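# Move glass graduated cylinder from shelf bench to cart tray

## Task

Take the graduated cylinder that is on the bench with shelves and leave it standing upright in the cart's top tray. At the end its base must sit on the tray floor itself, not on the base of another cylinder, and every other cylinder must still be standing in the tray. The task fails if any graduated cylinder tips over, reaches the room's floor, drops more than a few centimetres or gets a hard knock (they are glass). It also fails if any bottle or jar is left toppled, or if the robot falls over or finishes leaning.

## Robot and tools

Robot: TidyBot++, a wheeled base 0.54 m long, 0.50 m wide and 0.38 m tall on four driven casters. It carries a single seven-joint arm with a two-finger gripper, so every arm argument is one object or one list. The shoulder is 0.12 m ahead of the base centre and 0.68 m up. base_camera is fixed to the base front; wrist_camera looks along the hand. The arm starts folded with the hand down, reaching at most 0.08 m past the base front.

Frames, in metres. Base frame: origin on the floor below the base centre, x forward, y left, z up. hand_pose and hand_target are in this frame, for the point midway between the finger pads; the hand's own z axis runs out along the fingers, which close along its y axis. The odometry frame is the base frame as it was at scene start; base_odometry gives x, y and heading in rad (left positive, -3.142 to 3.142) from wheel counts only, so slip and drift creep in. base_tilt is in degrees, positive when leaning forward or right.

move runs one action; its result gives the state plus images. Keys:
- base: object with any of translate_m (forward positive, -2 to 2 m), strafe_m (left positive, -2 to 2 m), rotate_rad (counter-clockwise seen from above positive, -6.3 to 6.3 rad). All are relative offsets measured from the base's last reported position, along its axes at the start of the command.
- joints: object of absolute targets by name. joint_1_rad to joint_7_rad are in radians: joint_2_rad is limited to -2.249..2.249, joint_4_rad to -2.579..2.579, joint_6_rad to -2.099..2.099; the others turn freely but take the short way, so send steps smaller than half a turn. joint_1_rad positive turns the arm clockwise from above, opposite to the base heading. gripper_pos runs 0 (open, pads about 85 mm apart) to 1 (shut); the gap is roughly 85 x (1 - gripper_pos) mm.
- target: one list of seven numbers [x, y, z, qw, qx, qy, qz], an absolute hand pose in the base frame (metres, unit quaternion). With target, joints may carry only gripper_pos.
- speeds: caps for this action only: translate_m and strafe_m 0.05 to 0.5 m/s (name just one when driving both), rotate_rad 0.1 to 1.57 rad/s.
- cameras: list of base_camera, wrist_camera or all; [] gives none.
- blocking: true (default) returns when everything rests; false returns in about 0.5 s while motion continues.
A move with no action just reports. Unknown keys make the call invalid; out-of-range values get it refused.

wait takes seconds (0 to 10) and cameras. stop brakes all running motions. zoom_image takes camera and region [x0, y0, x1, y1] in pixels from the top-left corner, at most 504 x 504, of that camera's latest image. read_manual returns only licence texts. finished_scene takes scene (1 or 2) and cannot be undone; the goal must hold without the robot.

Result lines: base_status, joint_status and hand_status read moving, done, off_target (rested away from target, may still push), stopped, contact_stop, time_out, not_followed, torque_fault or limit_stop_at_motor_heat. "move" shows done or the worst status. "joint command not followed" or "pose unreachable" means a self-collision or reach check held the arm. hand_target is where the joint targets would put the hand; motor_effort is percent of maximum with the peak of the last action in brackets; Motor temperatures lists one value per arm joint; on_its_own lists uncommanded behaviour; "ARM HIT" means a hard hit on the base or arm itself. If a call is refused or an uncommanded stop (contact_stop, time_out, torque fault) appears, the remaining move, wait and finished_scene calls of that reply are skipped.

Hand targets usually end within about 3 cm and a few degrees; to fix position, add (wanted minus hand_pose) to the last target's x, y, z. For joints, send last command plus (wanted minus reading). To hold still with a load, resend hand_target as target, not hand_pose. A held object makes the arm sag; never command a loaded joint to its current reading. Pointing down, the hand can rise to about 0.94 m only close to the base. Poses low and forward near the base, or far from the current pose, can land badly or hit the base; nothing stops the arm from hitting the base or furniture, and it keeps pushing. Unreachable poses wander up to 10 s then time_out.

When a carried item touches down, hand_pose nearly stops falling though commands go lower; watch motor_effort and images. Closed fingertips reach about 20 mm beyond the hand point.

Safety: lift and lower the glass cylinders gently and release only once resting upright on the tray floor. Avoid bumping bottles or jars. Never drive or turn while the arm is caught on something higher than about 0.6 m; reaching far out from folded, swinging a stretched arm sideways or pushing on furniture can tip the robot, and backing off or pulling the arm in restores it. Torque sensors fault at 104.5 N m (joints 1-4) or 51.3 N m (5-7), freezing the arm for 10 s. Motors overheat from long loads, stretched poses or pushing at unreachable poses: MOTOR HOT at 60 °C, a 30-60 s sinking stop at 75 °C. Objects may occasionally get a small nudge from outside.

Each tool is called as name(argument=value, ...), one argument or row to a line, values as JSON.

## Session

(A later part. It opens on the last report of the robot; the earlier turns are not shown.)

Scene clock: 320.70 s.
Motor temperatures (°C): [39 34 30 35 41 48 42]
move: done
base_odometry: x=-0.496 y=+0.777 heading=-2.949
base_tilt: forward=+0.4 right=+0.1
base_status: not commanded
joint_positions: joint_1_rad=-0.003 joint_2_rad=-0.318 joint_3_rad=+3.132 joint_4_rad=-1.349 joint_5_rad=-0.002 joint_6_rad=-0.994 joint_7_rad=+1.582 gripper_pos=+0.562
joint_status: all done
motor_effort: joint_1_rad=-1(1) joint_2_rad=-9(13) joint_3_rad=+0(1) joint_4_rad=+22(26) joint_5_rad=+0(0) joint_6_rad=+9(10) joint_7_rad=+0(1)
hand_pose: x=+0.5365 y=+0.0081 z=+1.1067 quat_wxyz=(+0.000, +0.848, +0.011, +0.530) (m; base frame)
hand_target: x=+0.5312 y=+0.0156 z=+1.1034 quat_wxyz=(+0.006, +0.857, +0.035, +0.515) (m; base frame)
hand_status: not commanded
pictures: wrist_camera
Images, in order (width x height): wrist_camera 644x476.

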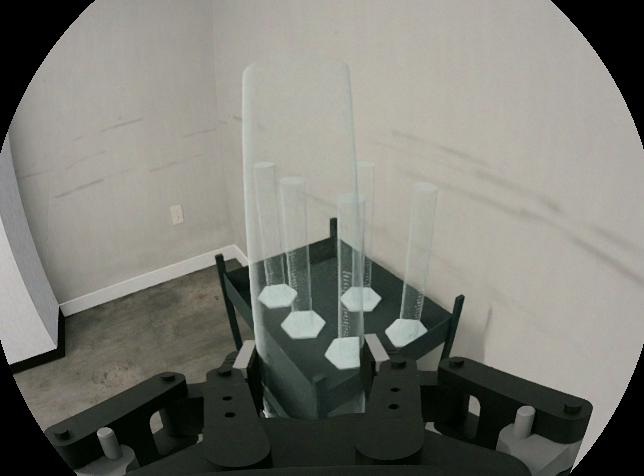

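move(
  base={"rotate_rad": -2.33},
  speeds={"rotate_rad": 0.6},
  cameras=["wrist_camera"],
)

move(
  base={"translate_m": -1.393, "strafe_m": 0.301},
  speeds={"translate_m": 0.3},
)

Scene clock: 462.70 s.
Motor temperatures (°C): [39 33 30 36 40 48 42]
move: done
base_odometry: x=-0.496 y=+0.777 heading=+1.004
base_tilt: forward=+0.4 right=+0.1
base_status: done
joint_positions: joint_1_rad=-0.004 joint_2_rad=-0.316 joint_3_rad=+3.132 joint_4_rad=-1.349 joint_5_rad=-0.002 joint_6_rad=-0.996 joint_7_rad=+1.582 gripper_pos=+0.562
joint_status: not commanded
motor_effort: joint_1_rad=-1(2) joint_2_rad=-10(12) joint_3_rad=+0(2) joint_4_rad=+23(24) joint_5_rad=+0(1) joint_6_rad=+8(9) joint_7_rad=+0(1)
hand_pose: x=+0.5372 y=+0.0089 z=+1.1050 quat_wxyz=(+0.000, +0.849, +0.011, +0.528) (m; base frame)
hand_target: x=+0.5312 y=+0.0156 z=+1.1034 quat_wxyz=(+0.006, +0.857, +0.035, +0.515) (m; base frame)
hand_status: not commanded
pictures: wrist_camera
Images, in order (width x height): wrist_camera 644x476.

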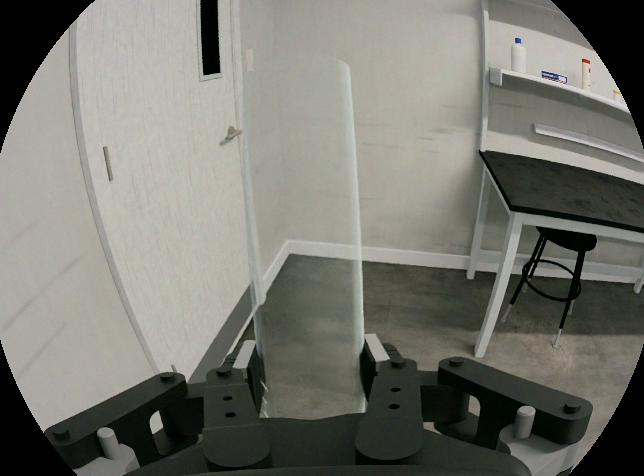

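Scene clock: 468.23 s.
Motor temperatures (°C): [39 33 30 36 40 48 42]
move: done
base_odometry: x=-1.498 y=-0.237 heading=+1.004
base_tilt: forward=+0.4 right=+0.1
base_status: done
joint_positions: joint_1_rad=-0.004 joint_2_rad=-0.303 joint_3_rad=+3.132 joint_4_rad=-1.347 joint_5_rad=-0.002 joint_6_rad=-1.000 joint_7_rad=+1.582 gripper_pos=+0.562
joint_status: not commanded
motor_effort: joint_1_rad=+0(2) joint_2_rad=-11(16) joint_3_rad=+0(1) joint_4_rad=+22(24) joint_5_rad=+0(0) joint_6_rad=+8(9) joint_7_rad=+0(1)
hand_pose: x=+0.5420 y=+0.0089 z=+1.0993 quat_wxyz=(+0.000, +0.853, +0.011, +0.521) (m; base frame)
hand_target: x=+0.5312 y=+0.0156 z=+1.1034 quat_wxyz=(+0.006, +0.857, +0.035, +0.515) (m; base frame)
hand_status: not commanded
pictures: base_camera, wrist_camera
Images, in order (width x height): base_camera 644x364, wrist_camera 644x476.

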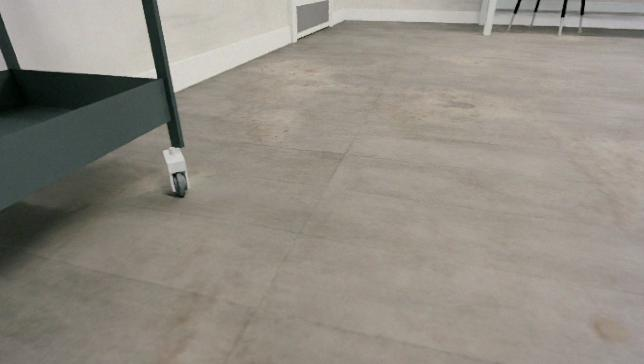

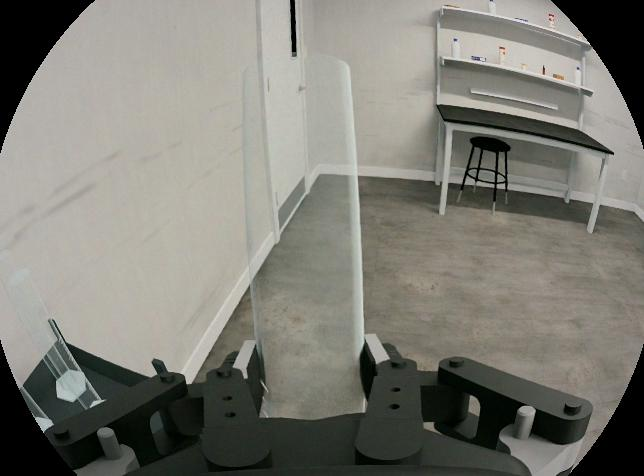

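move(
  base={"translate_m": -0.338, "strafe_m": 0.533},
  speeds={"translate_m": 0.3},
)

zoom_image(
  camera="wrist_camera",
  region=[150, 100, 570, 440],
)

Scene clock: 479.43 s.
Motor temperatures (°C): [39 33 30 36 40 48 42]
move: done
base_odometry: x=-2.129 y=-0.236 heading=+1.004
base_tilt: forward=+0.4 right=+0.1
base_status: done
joint_positions: joint_1_rad=-0.004 joint_2_rad=-0.303 joint_3_rad=+3.131 joint_4_rad=-1.347 joint_5_rad=-0.002 joint_6_rad=-1.001 joint_7_rad=+1.582 gripper_pos=+0.562
joint_status: not commanded
motor_effort: joint_1_rad=-1(2) joint_2_rad=-10(13) joint_3_rad=+0(2) joint_4_rad=+22(24) joint_5_rad=+0(1) joint_6_rad=+8(9) joint_7_rad=+0(1)
hand_pose: x=+0.5422 y=+0.0093 z=+1.0991 quat_wxyz=(-0.001, +0.853, +0.012, +0.521) (m; base frame)
hand_target: x=+0.5312 y=+0.0156 z=+1.1034 quat_wxyz=(+0.006, +0.857, +0.035, +0.515) (m; base frame)
hand_status: not commanded
pictures: base_camera, wrist_camera
Images, in order (width x height): base_camera 644x364, wrist_camera 644x476.

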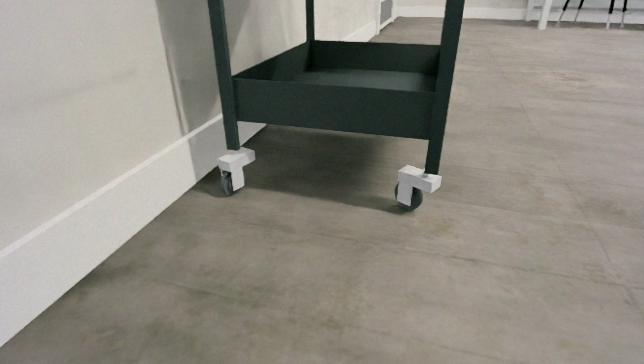

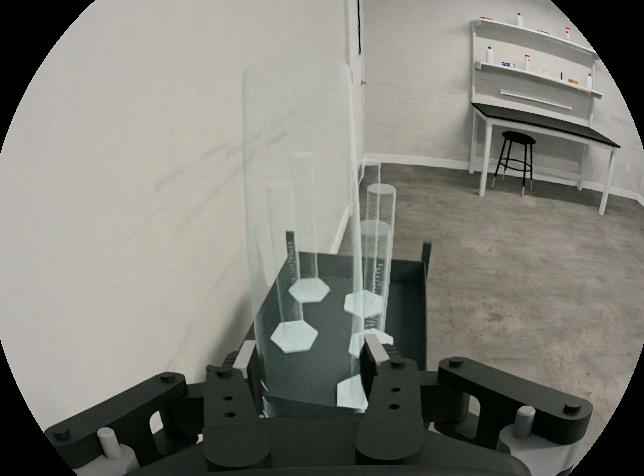

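Scaled by 1.200.

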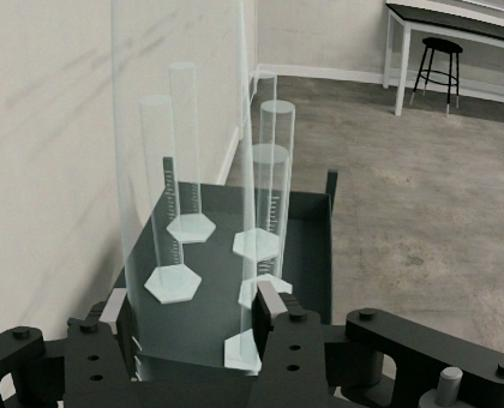

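move(
  joints={"joint_2_rad": -0.04, "joint_4_rad": -1.27, "joint_6_rad": -1.17},
  cameras=["wrist_camera"],
)

zoom_image(
  camera="wrist_camera",
  region=[150, 60, 500, 440],
)

Scene clock: 511.60 s.
Motor temperatures (°C): [39 33 30 36 40 48 42]
move: done
base_odometry: x=-2.129 y=-0.236 heading=+1.004
base_tilt: forward=+0.4 right=+0.1
base_status: not commanded
joint_positions: joint_1_rad=-0.004 joint_2_rad=-0.020 joint_3_rad=+3.131 joint_4_rad=-1.298 joint_5_rad=-0.002 joint_6_rad=-1.109 joint_7_rad=+1.582 gripper_pos=+0.562
joint_status: all done
motor_effort: joint_1_rad=+0(1) joint_2_rad=-22(25) joint_3_rad=+0(1) joint_4_rad=+22(25) joint_5_rad=+0(0) joint_6_rad=+5(9) joint_7_rad=+0(1)
hand_pose: x=+0.6246 y=+0.0095 z=+0.9665 quat_wxyz=(-0.002, +0.929, +0.012, +0.369) (m; base frame)
hand_target: x=+0.6083 y=+0.0169 z=+0.9778 quat_wxyz=(+0.003, +0.931, +0.038, +0.362) (m; base frame)
hand_status: not commanded
pictures: wrist_camera
Images, in order (width x height): wrist_camera 644x476.

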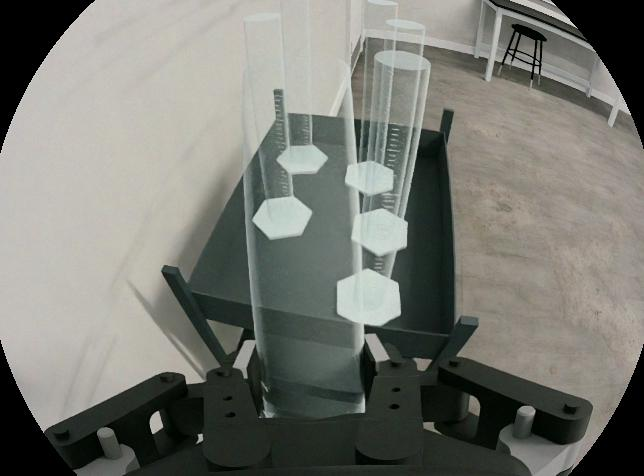

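Scaled by 1.326.

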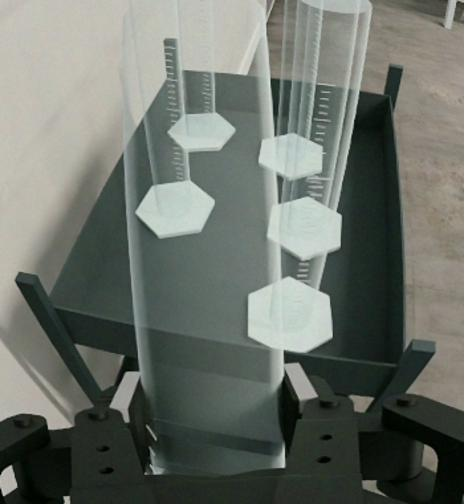

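zoom_image(
  camera="wrist_camera",
  region=[230, 0, 470, 180],
)

zoom_image(
  camera="wrist_camera",
  region=[150, 180, 490, 430],
)

Scaled by 2.100.

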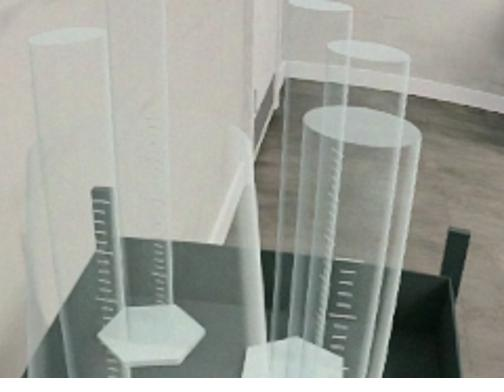

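Scaled by 1.482.

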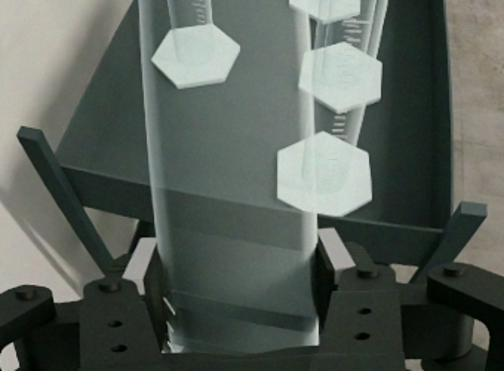

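zoom_image(
  camera="wrist_camera",
  region=[260, 80, 470, 230],
)

zoom_image(
  camera="wrist_camera",
  region=[150, 80, 320, 330],
)

Scaled by 2.400.

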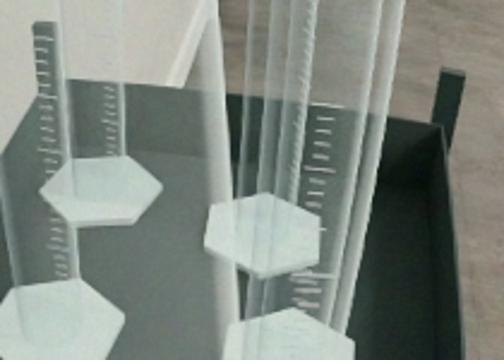

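Scaled by 2.016.

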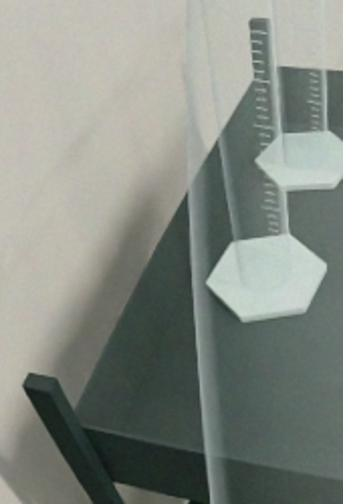

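move(
  base={"translate_m": 0.1, "strafe_m": 0.05},
  speeds={"translate_m": 0.15},
  cameras=["wrist_camera", "base_camera"],
)

zoom_image(
  camera="wrist_camera",
  region=[100, 100, 500, 430],
)

Scene clock: 587.60 s.
Motor temperatures (°C): [39 34 30 36 40 48 42]
move: done
base_odometry: x=-2.118 y=-0.124 heading=+1.004
base_tilt: forward=+0.4 right=+0.1
base_status: done
joint_positions: joint_1_rad=-0.004 joint_2_rad=-0.021 joint_3_rad=+3.131 joint_4_rad=-1.298 joint_5_rad=-0.002 joint_6_rad=-1.114 joint_7_rad=+1.582 gripper_pos=+0.562
joint_status: not commanded
motor_effort: joint_1_rad=-1(2) joint_2_rad=-21(24) joint_3_rad=+0(2) joint_4_rad=+23(24) joint_5_rad=+0(1) joint_6_rad=+5(7) joint_7_rad=+0(1)
hand_pose: x=+0.6232 y=+0.0095 z=+0.9661 quat_wxyz=(-0.002, +0.930, +0.012, +0.367) (m; base frame)
hand_target: x=+0.6083 y=+0.0169 z=+0.9778 quat_wxyz=(+0.003, +0.931, +0.038, +0.362) (m; base frame)
hand_status: not commanded
pictures: base_camera, wrist_camera
Images, in order (width x height): base_camera 644x364, wrist_camera 644x476.

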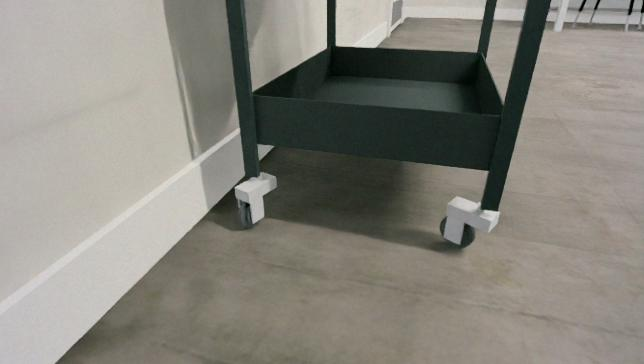

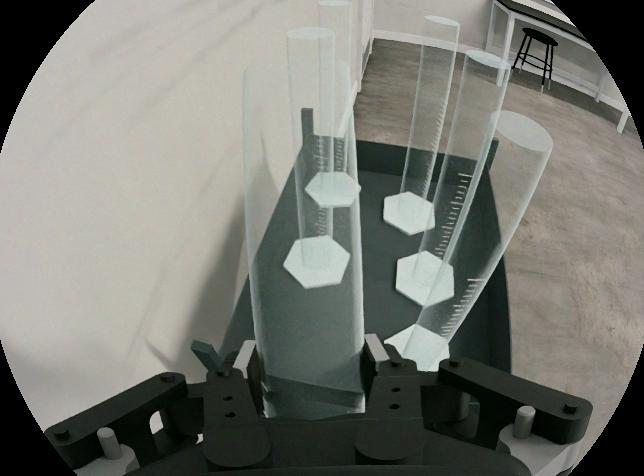

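Scaled by 1.260.

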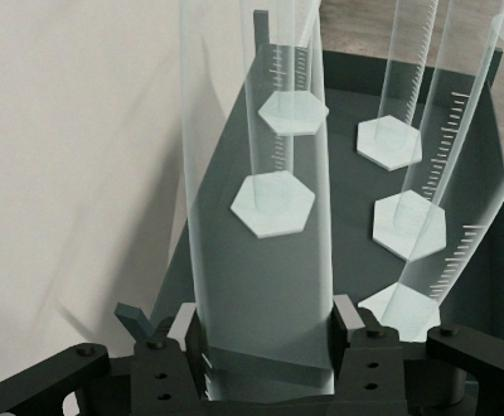

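move(
  joints={"joint_2_rad": -0.13, "joint_4_rad": -1.44, "joint_6_rad": -0.8},
  cameras=[],
)

move(
  joints={"joint_2_rad": -0.23, "joint_4_rad": -1.63, "joint_6_rad": -0.42},
  cameras=[],
)

move(
  joints={"joint_2_rad": -0.32, "joint_4_rad": -1.83, "joint_6_rad": 0.0},
  cameras=["wrist_camera"],
)

zoom_image(
  camera="wrist_camera",
  region=[150, 180, 500, 440],
)

Scene clock: 618.63 s.
Motor temperatures (°C): [39 34 30 36 40 47 42]
move: done
base_odometry: x=-2.118 y=-0.124 heading=+1.004
base_tilt: forward=+0.4 right=+0.1
base_status: not commanded
joint_positions: joint_1_rad=-0.004 joint_2_rad=-0.099 joint_3_rad=+3.131 joint_4_rad=-1.418 joint_5_rad=-0.002 joint_6_rad=-0.882 joint_7_rad=+1.582 gripper_pos=+0.562
joint_status: all done
motor_effort: joint_1_rad=+0(2) joint_2_rad=-19(23) joint_3_rad=+0(1) joint_4_rad=+25(25) joint_5_rad=+0(0) joint_6_rad=+7(7) joint_7_rad=-1(1)
hand_pose: x=+0.6331 y=+0.0098 z=+0.9951 quat_wxyz=(-0.001, +0.892, +0.012, +0.453) (m; base frame)
hand_target: x=+0.6349 y=+0.0181 z=+1.0202 quat_wxyz=(+0.005, +0.869, +0.035, +0.493) (m; base frame)
hand_status: not commanded
pictures: none
No camera images: "cameras" was empty.

Scene clock: 620.13 s.
Motor temperatures (°C): [39 34 30 36 40 47 42]
move: done
base_odometry: x=-2.118 y=-0.124 heading=+1.004
base_tilt: forward=+0.4 right=+0.1
base_status: not commanded
joint_positions: joint_1_rad=-0.004 joint_2_rad=-0.199 joint_3_rad=+3.131 joint_4_rad=-1.610 joint_5_rad=-0.002 joint_6_rad=-0.507 joint_7_rad=+1.582 gripper_pos=+0.562
joint_status: all done
motor_effort: joint_1_rad=+0(1) joint_2_rad=-17(21) joint_3_rad=+0(1) joint_4_rad=+24(26) joint_5_rad=+0(0) joint_6_rad=+8(9) joint_7_rad=+0(1)
hand_pose: x=+0.6385 y=+0.0100 z=+1.0386 quat_wxyz=(-0.001, +0.818, +0.011, +0.574) (m; base frame)
hand_target: x=+0.6341 y=+0.0185 z=+1.0681 quat_wxyz=(+0.007, +0.789, +0.033, +0.614) (m; base frame)
hand_status: not commanded
pictures: none
No camera images: "cameras" was empty.

Scene clock: 621.67 s.
Motor temperatures (°C): [39 34 30 36 40 48 42]
move: done
base_odometry: x=-2.118 y=-0.124 heading=+1.004
base_tilt: forward=+0.4 right=+0.1
base_status: not commanded
joint_positions: joint_1_rad=-0.004 joint_2_rad=-0.290 joint_3_rad=+3.131 joint_4_rad=-1.811 joint_5_rad=-0.002 joint_6_rad=-0.090 joint_7_rad=+1.582 gripper_pos=+0.562
joint_status: all done
motor_effort: joint_1_rad=+0(1) joint_2_rad=-14(18) joint_3_rad=+0(1) joint_4_rad=+25(28) joint_5_rad=+0(0) joint_6_rad=+9(10) joint_7_rad=+0(1)
hand_pose: x=+0.6236 y=+0.0098 z=+1.0879 quat_wxyz=(-0.001, +0.721, +0.010, +0.693) (m; base frame)
hand_target: x=+0.6107 y=+0.0182 z=+1.1192 quat_wxyz=(+0.008, +0.685, +0.029, +0.728) (m; base frame)
hand_status: not commanded
pictures: wrist_camera
Images, in order (width x height): wrist_camera 644x476.

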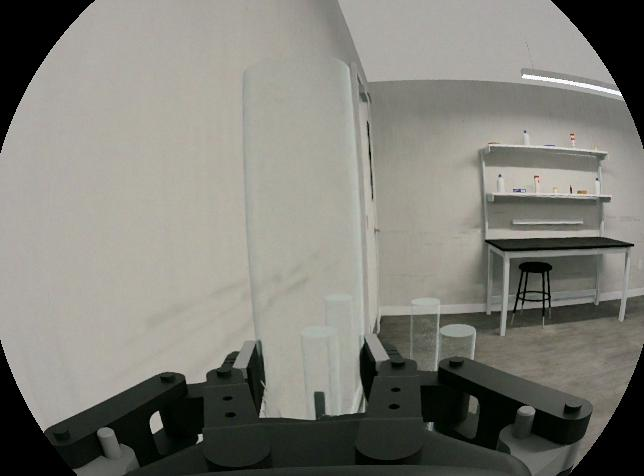

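Scaled by 1.440.

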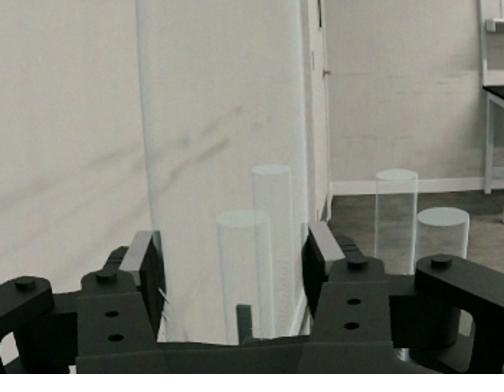

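move(
  joints={"joint_2_rad": -0.11, "joint_4_rad": -1.68, "joint_6_rad": 0.07},
  cameras=[],
)

move(
  joints={"joint_2_rad": 0.10, "joint_4_rad": -1.53, "joint_6_rad": 0.15},
  cameras=["wrist_camera"],
)

zoom_image(
  camera="wrist_camera",
  region=[150, 180, 560, 440],
)

Scene clock: 642.23 s.
Motor temperatures (°C): [38 34 30 36 40 48 42]
move: done
base_odometry: x=-2.118 y=-0.124 heading=+1.004
base_tilt: forward=+0.4 right=+0.1
base_status: not commanded
joint_positions: joint_1_rad=-0.004 joint_2_rad=-0.096 joint_3_rad=+3.131 joint_4_rad=-1.711 joint_5_rad=-0.002 joint_6_rad=-0.017 joint_7_rad=+1.582 gripper_pos=+0.562
joint_status: all done
motor_effort: joint_1_rad=+0(2) joint_2_rad=-22(25) joint_3_rad=+0(1) joint_4_rad=+26(27) joint_5_rad=+0(0) joint_6_rad=+9(11) joint_7_rad=+0(1)
hand_pose: x=+0.7034 y=+0.0103 z=+1.0672 quat_wxyz=(-0.002, +0.729, +0.009, +0.685) (m; base frame)
hand_target: x=+0.6972 y=+0.0201 z=+1.1223 quat_wxyz=(+0.007, +0.681, +0.028, +0.732) (m; base frame)
hand_status: not commanded
pictures: none
No camera images: "cameras" was empty.

Scene clock: 643.77 s.
Motor temperatures (°C): [38 34 30 36 40 48 42]
move: done
base_odometry: x=-2.118 y=-0.124 heading=+1.004
base_tilt: forward=+0.4 right=+0.1
base_status: not commanded
joint_positions: joint_1_rad=-0.004 joint_2_rad=+0.121 joint_3_rad=+3.131 joint_4_rad=-1.561 joint_5_rad=-0.002 joint_6_rad=+0.064 joint_7_rad=+1.582 gripper_pos=+0.562
joint_status: all done
motor_effort: joint_1_rad=-1(1) joint_2_rad=-30(33) joint_3_rad=-1(1) joint_4_rad=+25(28) joint_5_rad=+0(0) joint_6_rad=+9(10) joint_7_rad=+0(1)
hand_pose: x=+0.7929 y=+0.0107 z=+1.0498 quat_wxyz=(-0.002, +0.724, +0.008, +0.690) (m; base frame)
hand_target: x=+0.7843 y=+0.0218 z=+1.1101 quat_wxyz=(+0.006, +0.674, +0.027, +0.738) (m; base frame)
hand_status: not commanded
pictures: wrist_camera
Images, in order (width x height): wrist_camera 644x476.

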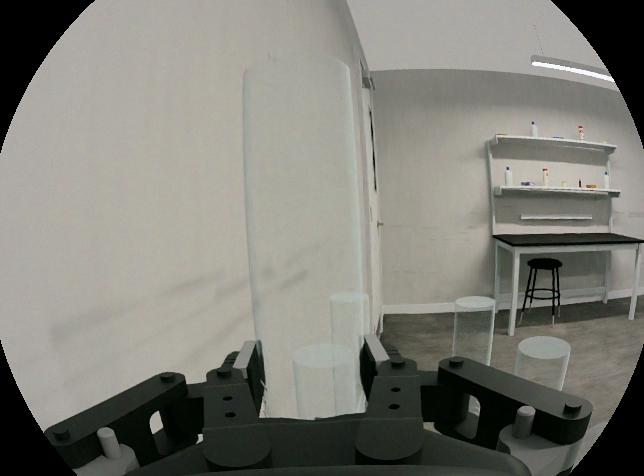

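Scaled by 1.229.

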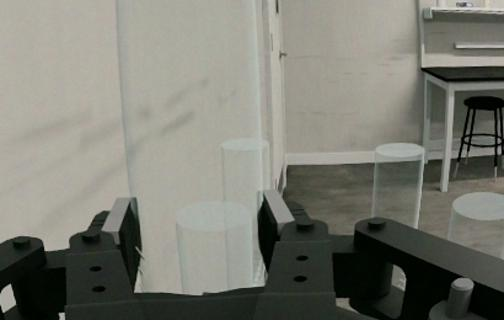

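move(
  joints={"joint_2_rad": 0.091, "joint_4_rad": -1.752, "joint_6_rad": 0.343},
  cameras=["wrist_camera"],
)

Scene clock: 662.30 s.
Motor temperatures (°C): [38 35 30 36 40 48 42]
move: done
base_odometry: x=-2.118 y=-0.124 heading=+1.004
base_tilt: forward=+0.4 right=+0.1
base_status: not commanded
joint_positions: joint_1_rad=-0.004 joint_2_rad=+0.121 joint_3_rad=+3.131 joint_4_rad=-1.739 joint_5_rad=-0.002 joint_6_rad=+0.254 joint_7_rad=+1.582 gripper_pos=+0.562
joint_status: all done
motor_effort: joint_1_rad=-1(1) joint_2_rad=-29(31) joint_3_rad=-1(1) joint_4_rad=+25(27) joint_5_rad=+0(0) joint_6_rad=+10(11) joint_7_rad=+0(1)
hand_pose: x=+0.7820 y=+0.0104 z=+0.9990 quat_wxyz=(-0.002, +0.719, +0.008, +0.695) (m; base frame)
hand_target: x=+0.7700 y=+0.0215 z=+1.0384 quat_wxyz=(+0.006, +0.681, +0.027, +0.732) (m; base frame)
hand_status: not commanded
pictures: wrist_camera
Images, in order (width x height): wrist_camera 644x476.

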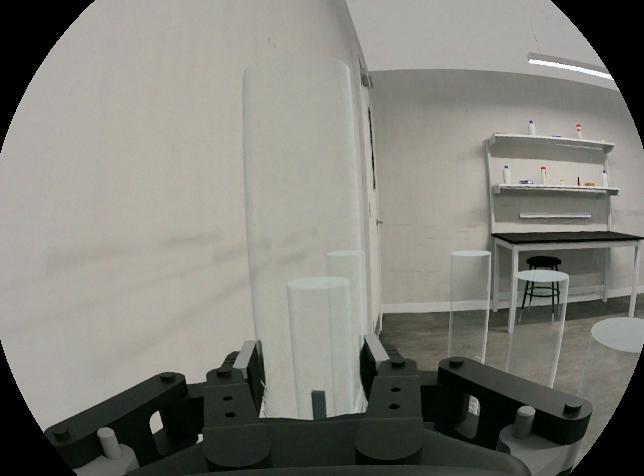

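move(
  joints={"joint_2_rad": 0.15, "joint_4_rad": -1.899, "joint_6_rad": 0.557},
  cameras=["wrist_camera"],
)

zoom_image(
  camera="wrist_camera",
  region=[200, 200, 500, 440],
)

Scene clock: 672.57 s.
Motor temperatures (°C): [38 35 30 36 40 48 42]
move: done
base_odometry: x=-2.118 y=-0.124 heading=+1.004
base_tilt: forward=+0.4 right=+0.1
base_status: not commanded
joint_positions: joint_1_rad=-0.004 joint_2_rad=+0.165 joint_3_rad=+3.131 joint_4_rad=-1.885 joint_5_rad=-0.002 joint_6_rad=+0.468 joint_7_rad=+1.582 gripper_pos=+0.562
joint_status: all done
motor_effort: joint_1_rad=+0(1) joint_2_rad=-29(31) joint_3_rad=+0(1) joint_4_rad=+23(25) joint_5_rad=+0(0) joint_6_rad=+9(11) joint_7_rad=+0(1)
hand_pose: x=+0.7780 y=+0.0101 z=+0.9485 quat_wxyz=(-0.002, +0.711, +0.008, +0.703) (m; base frame)
hand_target: x=+0.7708 y=+0.0213 z=+0.9777 quat_wxyz=(+0.006, +0.678, +0.027, +0.734) (m; base frame)
hand_status: not commanded
pictures: wrist_camera
Images, in order (width x height): wrist_camera 644x476.

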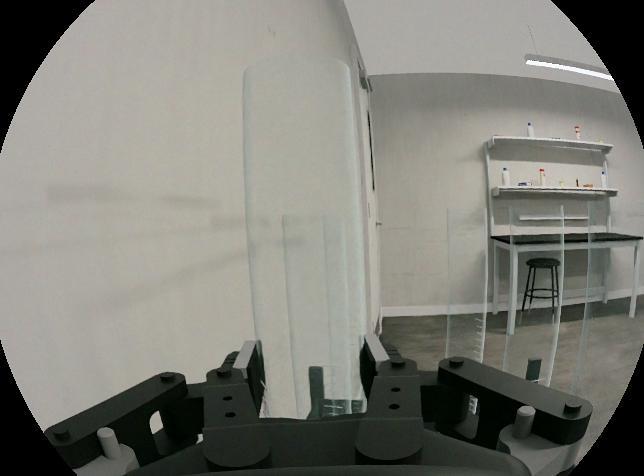

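Scaled by 1.680.

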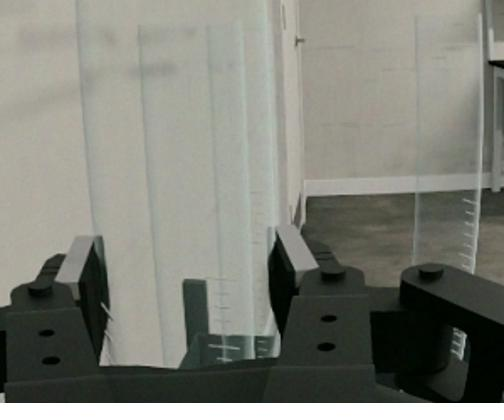

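move(
  joints={"joint_2_rad": 0.194, "joint_4_rad": -1.96, "joint_6_rad": 0.658},
  cameras=["wrist_camera"],
)

Scene clock: 678.83 s.
Motor temperatures (°C): [38 35 30 36 40 48 42]
move: done
base_odometry: x=-2.118 y=-0.124 heading=+1.004
base_tilt: forward=+0.4 right=+0.1
base_status: not commanded
joint_positions: joint_1_rad=-0.004 joint_2_rad=+0.207 joint_3_rad=+3.131 joint_4_rad=-1.945 joint_5_rad=-0.002 joint_6_rad=+0.575 joint_7_rad=+1.582 gripper_pos=+0.562
joint_status: all done
motor_effort: joint_1_rad=-1(1) joint_2_rad=-29(32) joint_3_rad=+0(1) joint_4_rad=+22(24) joint_5_rad=+0(0) joint_6_rad=+9(10) joint_7_rad=+0(1)
hand_pose: x=+0.7793 y=+0.0100 z=+0.9190 quat_wxyz=(-0.002, +0.709, +0.007, +0.705) (m; base frame)
hand_target: x=+0.7725 y=+0.0213 z=+0.9449 quat_wxyz=(+0.006, +0.680, +0.027, +0.733) (m; base frame)
hand_status: not commanded
pictures: wrist_camera
Images, in order (width x height): wrist_camera 644x476.

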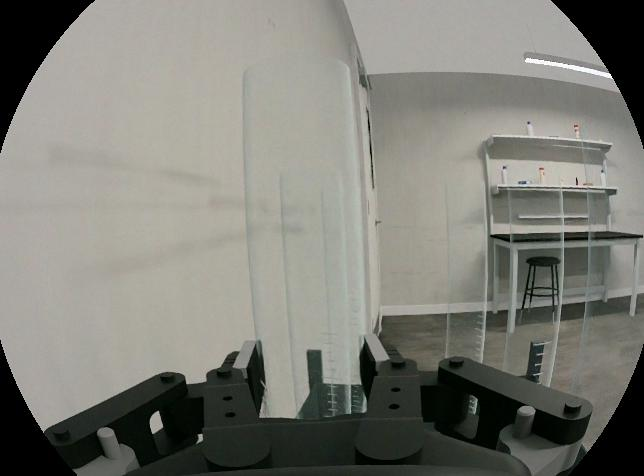

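move(
  joints={"joint_2_rad": 0.2135, "joint_4_rad": -1.9836, "joint_6_rad": 0.692},
  cameras=["wrist_camera"],
)

zoom_image(
  camera="wrist_camera",
  region=[200, 40, 500, 440],
)

Scene clock: 685.13 s.
Motor temperatures (°C): [38 35 30 36 40 48 42]
move: done
base_odometry: x=-2.118 y=-0.124 heading=+1.004
base_tilt: forward=+0.4 right=+0.1
base_status: not commanded
joint_positions: joint_1_rad=-0.004 joint_2_rad=+0.222 joint_3_rad=+3.131 joint_4_rad=-1.967 joint_5_rad=-0.002 joint_6_rad=+0.611 joint_7_rad=+1.582 gripper_pos=+0.562
joint_status: all done
motor_effort: joint_1_rad=+0(1) joint_2_rad=-30(31) joint_3_rad=-1(1) joint_4_rad=+22(24) joint_5_rad=+0(0) joint_6_rad=+10(10) joint_7_rad=+0(1)
hand_pose: x=+0.7789 y=+0.0099 z=+0.9075 quat_wxyz=(-0.002, +0.710, +0.007, +0.704) (m; base frame)
hand_target: x=+0.7730 y=+0.0212 z=+0.9292 quat_wxyz=(+0.006, +0.683, +0.027, +0.730) (m; base frame)
hand_status: not commanded
pictures: wrist_camera
Images, in order (width x height): wrist_camera 644x476.

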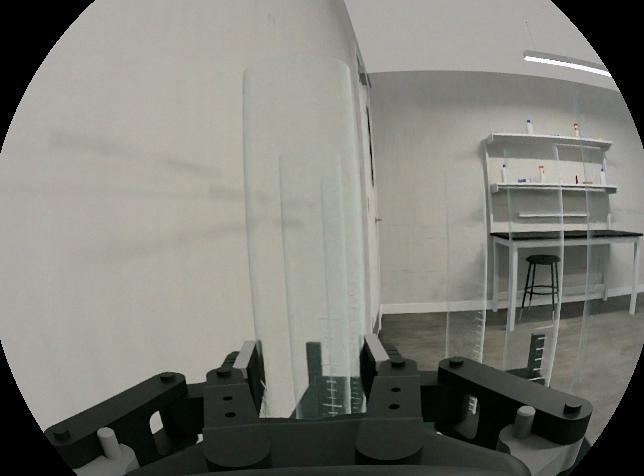

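Scaled by 1.260.

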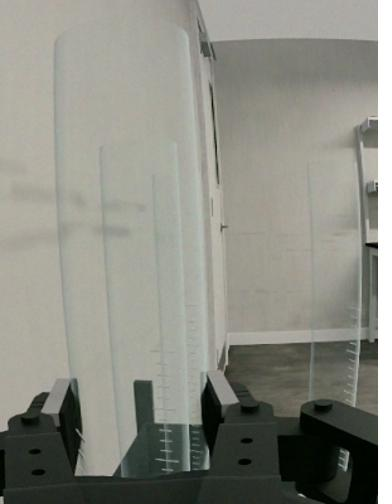

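move(
  joints={"joint_2_rad": 0.2275, "joint_4_rad": -1.9965, "joint_6_rad": 0.712},
  cameras=["wrist_camera"],
)

Scene clock: 694.10 s.
Motor temperatures (°C): [38 35 30 36 40 48 42]
move: done
base_odometry: x=-2.118 y=-0.124 heading=+1.004
base_tilt: forward=+0.4 right=+0.1
base_status: not commanded
joint_positions: joint_1_rad=-0.004 joint_2_rad=+0.235 joint_3_rad=+3.131 joint_4_rad=-1.979 joint_5_rad=-0.002 joint_6_rad=+0.631 joint_7_rad=+1.582 gripper_pos=+0.562
joint_status: all done
motor_effort: joint_1_rad=+0(1) joint_2_rad=-30(31) joint_3_rad=-1(1) joint_4_rad=+22(23) joint_5_rad=+0(0) joint_6_rad=+9(11) joint_7_rad=+0(1)
hand_pose: x=+0.7796 y=+0.0099 z=+0.8989 quat_wxyz=(-0.002, +0.711, +0.007, +0.703) (m; base frame)
hand_target: x=+0.7738 y=+0.0212 z=+0.9190 quat_wxyz=(+0.006, +0.685, +0.027, +0.728) (m; base frame)
hand_status: not commanded
pictures: wrist_camera
Images, in order (width x height): wrist_camera 644x476.

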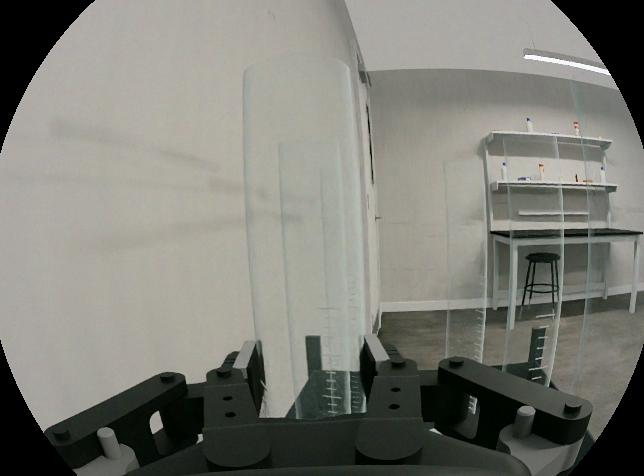

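move(
  joints={"joint_2_rad": 0.2345, "joint_4_rad": -2.005, "joint_6_rad": 0.727},
  cameras=["wrist_camera"],
)

Scene clock: 701.23 s.
Motor temperatures (°C): [38 35 30 36 40 48 42]
move: done
base_odometry: x=-2.118 y=-0.124 heading=+1.004
base_tilt: forward=+0.4 right=+0.1
base_status: not commanded
joint_positions: joint_1_rad=-0.004 joint_2_rad=+0.240 joint_3_rad=+3.131 joint_4_rad=-1.987 joint_5_rad=-0.002 joint_6_rad=+0.646 joint_7_rad=+1.582 gripper_pos=+0.562
joint_status: all done
motor_effort: joint_1_rad=+0(1) joint_2_rad=-30(31) joint_3_rad=+0(1) joint_4_rad=+22(23) joint_5_rad=+0(0) joint_6_rad=+9(10) joint_7_rad=+0(0)
hand_pose: x=+0.7793 y=+0.0099 z=+0.8954 quat_wxyz=(-0.002, +0.711, +0.007, +0.703) (m; base frame)
hand_target: x=+0.7737 y=+0.0212 z=+0.9143 quat_wxyz=(+0.006, +0.686, +0.027, +0.727) (m; base frame)
hand_status: not commanded
pictures: wrist_camera
Images, in order (width x height): wrist_camera 644x476.

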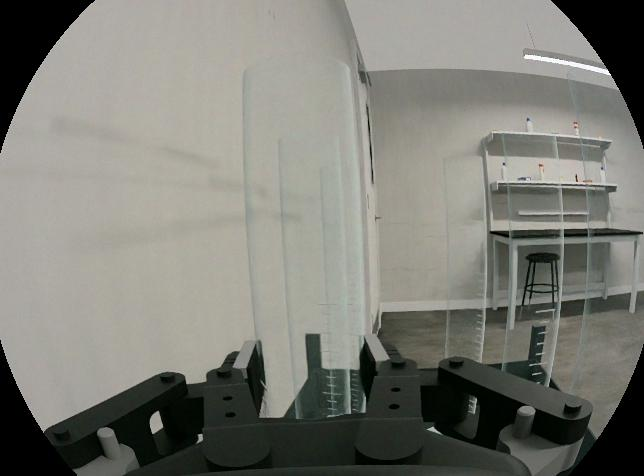

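move(
  joints={"joint_2_rad": 0.2415, "joint_4_rad": -2.0135, "joint_6_rad": 0.742},
  cameras=["wrist_camera"],
)

zoom_image(
  camera="wrist_camera",
  region=[200, 40, 500, 440],
)

Scene clock: 704.63 s.
Motor temperatures (°C): [38 35 30 36 40 48 42]
move: done
base_odometry: x=-2.118 y=-0.124 heading=+1.004
base_tilt: forward=+0.4 right=+0.1
base_status: not commanded
joint_positions: joint_1_rad=-0.004 joint_2_rad=+0.245 joint_3_rad=+3.131 joint_4_rad=-1.995 joint_5_rad=-0.002 joint_6_rad=+0.661 joint_7_rad=+1.582 gripper_pos=+0.562
joint_status: all done
motor_effort: joint_1_rad=-1(1) joint_2_rad=-29(30) joint_3_rad=+0(1) joint_4_rad=+21(22) joint_5_rad=+0(0) joint_6_rad=+9(10) joint_7_rad=+0(0)
hand_pose: x=+0.7788 y=+0.0098 z=+0.8926 quat_wxyz=(-0.002, +0.710, +0.007, +0.704) (m; base frame)
hand_target: x=+0.7735 y=+0.0212 z=+0.9097 quat_wxyz=(+0.006, +0.686, +0.027, +0.727) (m; base frame)
hand_status: not commanded
pictures: wrist_camera
Images, in order (width x height): wrist_camera 644x476.

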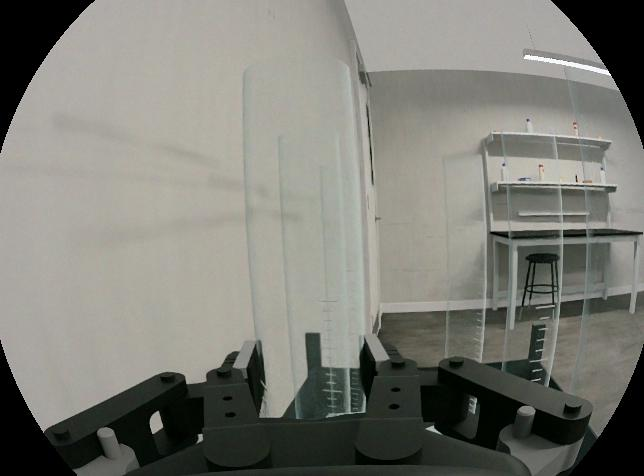

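Scaled by 1.260.

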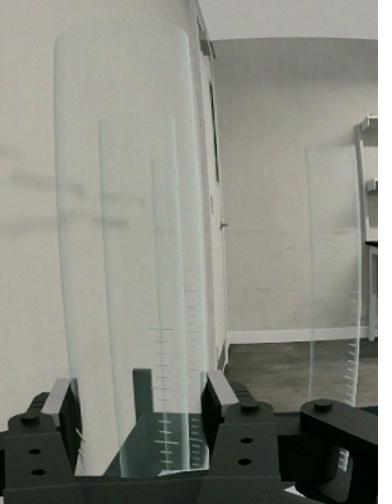

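move(
  joints={"joint_2_rad": 0.2485, "joint_4_rad": -2.022, "joint_6_rad": 0.757},
  cameras=["wrist_camera"],
)

zoom_image(
  camera="wrist_camera",
  region=[200, 40, 500, 440],
)

Scene clock: 712.40 s.
Motor temperatures (°C): [38 35 30 36 40 48 42]
move: done
base_odometry: x=-2.118 y=-0.124 heading=+1.004
base_tilt: forward=+0.4 right=+0.1
base_status: not commanded
joint_positions: joint_1_rad=-0.004 joint_2_rad=+0.248 joint_3_rad=+3.131 joint_4_rad=-2.000 joint_5_rad=-0.002 joint_6_rad=+0.679 joint_7_rad=+1.582 gripper_pos=+0.562
joint_status: all done
motor_effort: joint_1_rad=+0(1) joint_2_rad=-29(30) joint_3_rad=+0(1) joint_4_rad=+21(22) joint_5_rad=+0(0) joint_6_rad=+9(9) joint_7_rad=+0(0)
hand_pose: x=+0.7784 y=+0.0098 z=+0.8928 quat_wxyz=(-0.002, +0.707, +0.007, +0.707) (m; base frame)
hand_target: x=+0.7733 y=+0.0211 z=+0.9051 quat_wxyz=(+0.006, +0.686, +0.027, +0.727) (m; base frame)
hand_status: not commanded
pictures: wrist_camera
Images, in order (width x height): wrist_camera 644x476.

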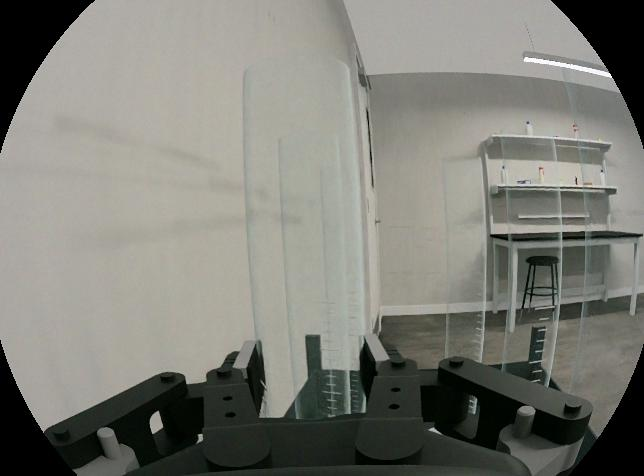

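Scaled by 1.260.

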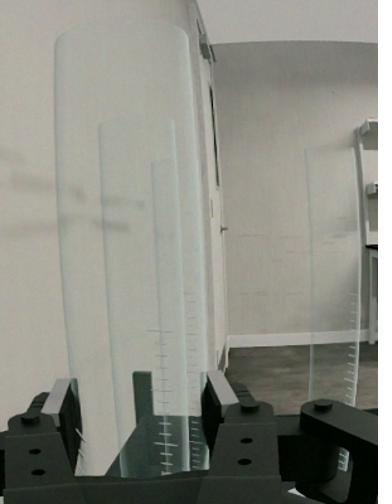

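move(
  joints={"joint_6_rad": 0.742},
)

Scene clock: 729.03 s.
Motor temperatures (°C): [38 35 30 35 40 48 42]
move: done
base_odometry: x=-2.118 y=-0.124 heading=+1.004
base_tilt: forward=+0.4 right=+0.1
base_status: not commanded
joint_positions: joint_1_rad=-0.004 joint_2_rad=+0.248 joint_3_rad=+3.131 joint_4_rad=-2.000 joint_5_rad=-0.002 joint_6_rad=+0.679 joint_7_rad=+1.582 gripper_pos=+0.562
joint_status: all done
motor_effort: joint_1_rad=+0(2) joint_2_rad=-30(30) joint_3_rad=-1(1) joint_4_rad=+21(21) joint_5_rad=+0(0) joint_6_rad=+8(9) joint_7_rad=+0(1)
hand_pose: x=+0.7783 y=+0.0098 z=+0.8928 quat_wxyz=(-0.002, +0.707, +0.007, +0.707) (m; base frame)
hand_target: x=+0.7735 y=+0.0212 z=+0.9004 quat_wxyz=(+0.006, +0.691, +0.027, +0.722) (m; base frame)
hand_status: not commanded
pictures: base_camera, wrist_camera
Images, in order (width x height): base_camera 644x364, wrist_camera 644x476.

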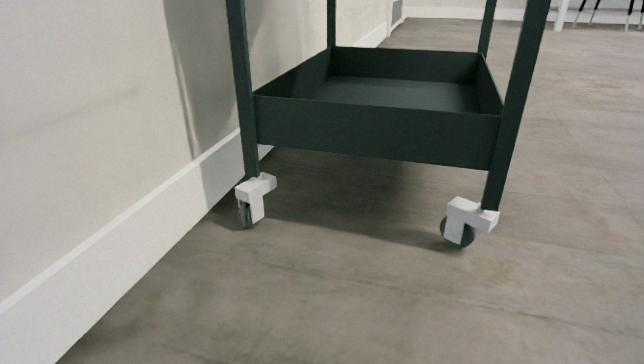

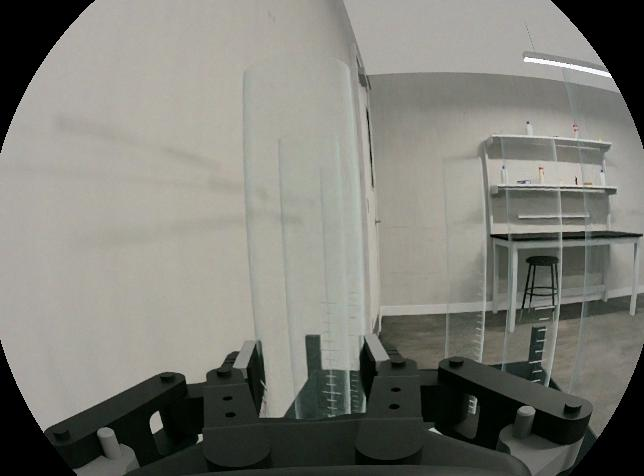

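move(
  joints={"gripper_pos": 0.53},
  cameras=["wrist_camera"],
)

move(
  joints={"gripper_pos": 0.48},
  cameras=["wrist_camera"],
)

Scene clock: 735.43 s.
Motor temperatures (°C): [38 35 30 35 40 48 42]
move: done
base_odometry: x=-2.118 y=-0.124 heading=+1.004
base_tilt: forward=+0.4 right=+0.1
base_status: not commanded
joint_positions: joint_1_rad=-0.004 joint_2_rad=+0.248 joint_3_rad=+3.131 joint_4_rad=-2.000 joint_5_rad=-0.002 joint_6_rad=+0.679 joint_7_rad=+1.582 gripper_pos=+0.530
joint_status: all done
motor_effort: joint_1_rad=+0(1) joint_2_rad=-28(29) joint_3_rad=+0(1) joint_4_rad=+19(21) joint_5_rad=+0(0) joint_6_rad=+8(9) joint_7_rad=+0(1)
hand_pose: x=+0.7784 y=+0.0098 z=+0.8928 quat_wxyz=(-0.002, +0.707, +0.007, +0.707) (m; base frame)
hand_target: x=+0.7735 y=+0.0212 z=+0.9004 quat_wxyz=(+0.006, +0.691, +0.027, +0.722) (m; base frame)
hand_status: not commanded
pictures: wrist_camera
Images, in order (width x height): wrist_camera 644x476.

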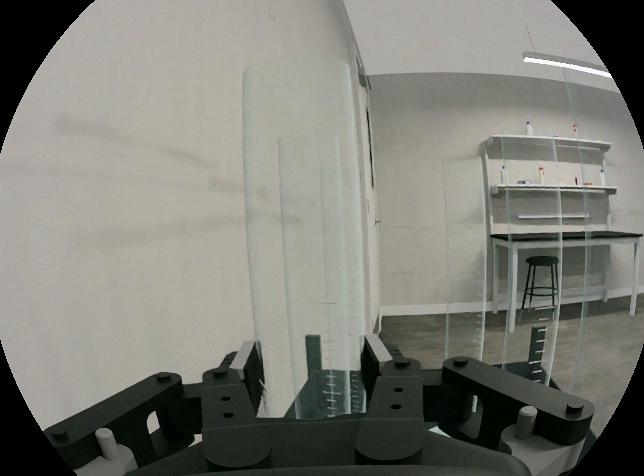

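Scene clock: 735.90 s.
Motor temperatures (°C): [38 35 30 35 40 48 42]
move: done
base_odometry: x=-2.118 y=-0.124 heading=+1.004
base_tilt: forward=+0.4 right=+0.1
base_status: not commanded
joint_positions: joint_1_rad=-0.004 joint_2_rad=+0.248 joint_3_rad=+3.131 joint_4_rad=-2.000 joint_5_rad=-0.002 joint_6_rad=+0.679 joint_7_rad=+1.582 gripper_pos=+0.480
joint_status: all done
motor_effort: joint_1_rad=+0(1) joint_2_rad=-28(28) joint_3_rad=-1(1) joint_4_rad=+20(20) joint_5_rad=+0(0) joint_6_rad=+8(8) joint_7_rad=+0(1)
hand_pose: x=+0.7784 y=+0.0098 z=+0.8928 quat_wxyz=(-0.002, +0.707, +0.007, +0.707) (m; base frame)
hand_target: x=+0.7735 y=+0.0212 z=+0.9004 quat_wxyz=(+0.006, +0.691, +0.027, +0.722) (m; base frame)
hand_status: not commanded
pictures: wrist_camera
Images, in order (width x height): wrist_camera 644x476.

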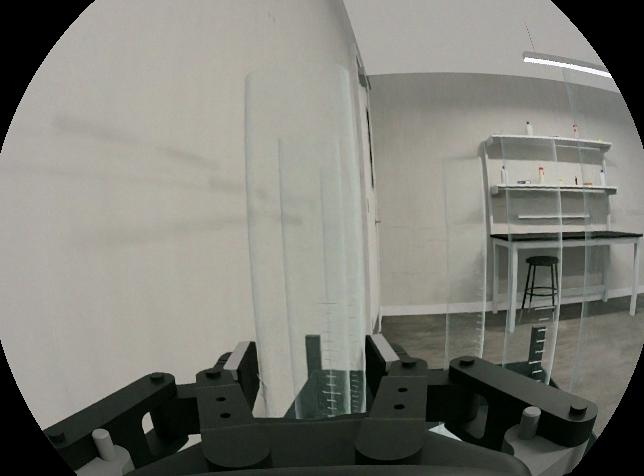

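move(
  joints={"gripper_pos": 0.4},
  cameras=["wrist_camera"],
)

zoom_image(
  camera="wrist_camera",
  region=[180, 200, 520, 476],
)

Scene clock: 738.90 s.
Motor temperatures (°C): [38 35 30 35 40 48 42]
move: done
base_odometry: x=-2.118 y=-0.124 heading=+1.004
base_tilt: forward=+0.4 right=+0.1
base_status: not commanded
joint_positions: joint_1_rad=-0.004 joint_2_rad=+0.248 joint_3_rad=+3.131 joint_4_rad=-2.000 joint_5_rad=-0.002 joint_6_rad=+0.679 joint_7_rad=+1.582 gripper_pos=+0.400
joint_status: all done
motor_effort: joint_1_rad=+0(2) joint_2_rad=-27(29) joint_3_rad=-1(1) joint_4_rad=+19(20) joint_5_rad=+0(0) joint_6_rad=+7(8) joint_7_rad=+0(1)
hand_pose: x=+0.7784 y=+0.0098 z=+0.8928 quat_wxyz=(-0.002, +0.707, +0.007, +0.707) (m; base frame)
hand_target: x=+0.7735 y=+0.0212 z=+0.9004 quat_wxyz=(+0.006, +0.691, +0.027, +0.722) (m; base frame)
hand_status: not commanded
pictures: wrist_camera
Images, in order (width x height): wrist_camera 644x476.

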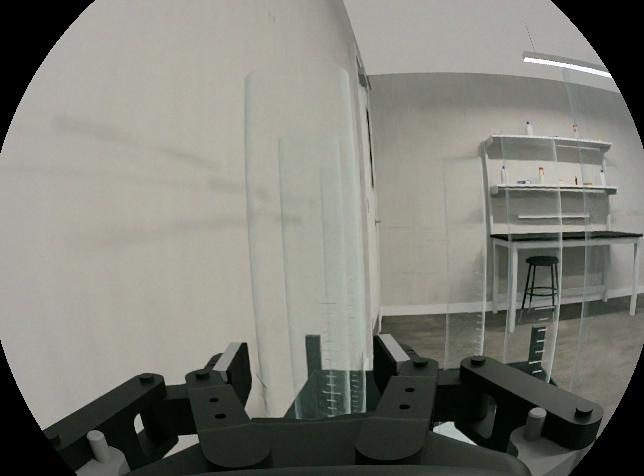

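Scaled by 1.482.

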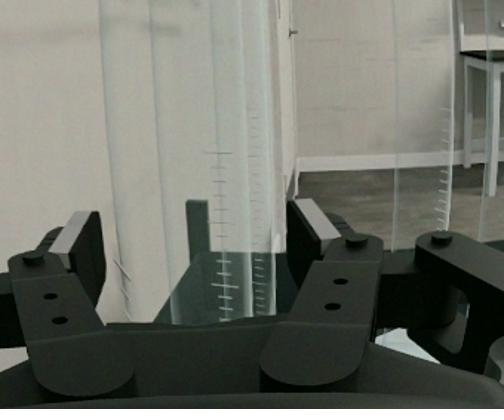

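move(
  base={"translate_m": -0.08},
  speeds={"translate_m": 0.1},
  joints={"gripper_pos": 0.35},
)

Scene clock: 747.57 s.
Motor temperatures (°C): [38 35 30 35 40 48 42]
move: done
base_odometry: x=-2.161 y=-0.192 heading=+1.004
base_tilt: forward=+0.4 right=+0.1
base_status: done
joint_positions: joint_1_rad=-0.004 joint_2_rad=+0.252 joint_3_rad=+3.131 joint_4_rad=-2.001 joint_5_rad=-0.002 joint_6_rad=+0.679 joint_7_rad=+1.582 gripper_pos=+0.350
joint_status: all done
motor_effort: joint_1_rad=-1(2) joint_2_rad=-28(30) joint_3_rad=-1(1) joint_4_rad=+19(20) joint_5_rad=+0(0) joint_6_rad=+8(9) joint_7_rad=+0(1)
hand_pose: x=+0.7790 y=+0.0099 z=+0.8906 quat_wxyz=(-0.002, +0.708, +0.007, +0.706) (m; base frame)
hand_target: x=+0.7735 y=+0.0212 z=+0.9004 quat_wxyz=(+0.006, +0.691, +0.027, +0.722) (m; base frame)
hand_status: not commanded
pictures: base_camera, wrist_camera
Images, in order (width x height): base_camera 644x364, wrist_camera 644x476.

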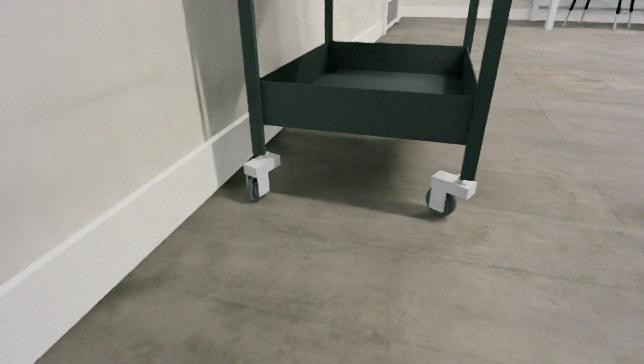

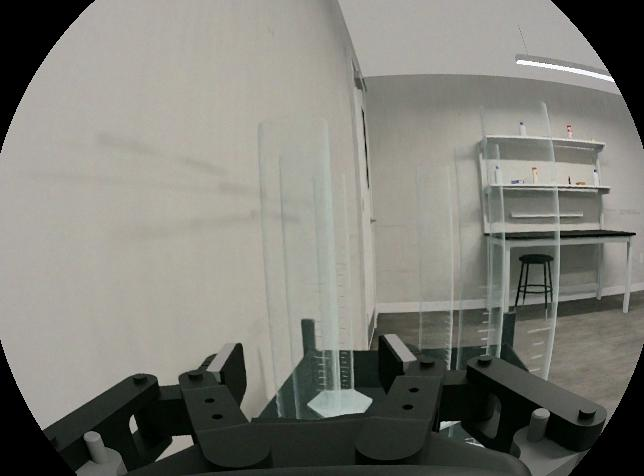

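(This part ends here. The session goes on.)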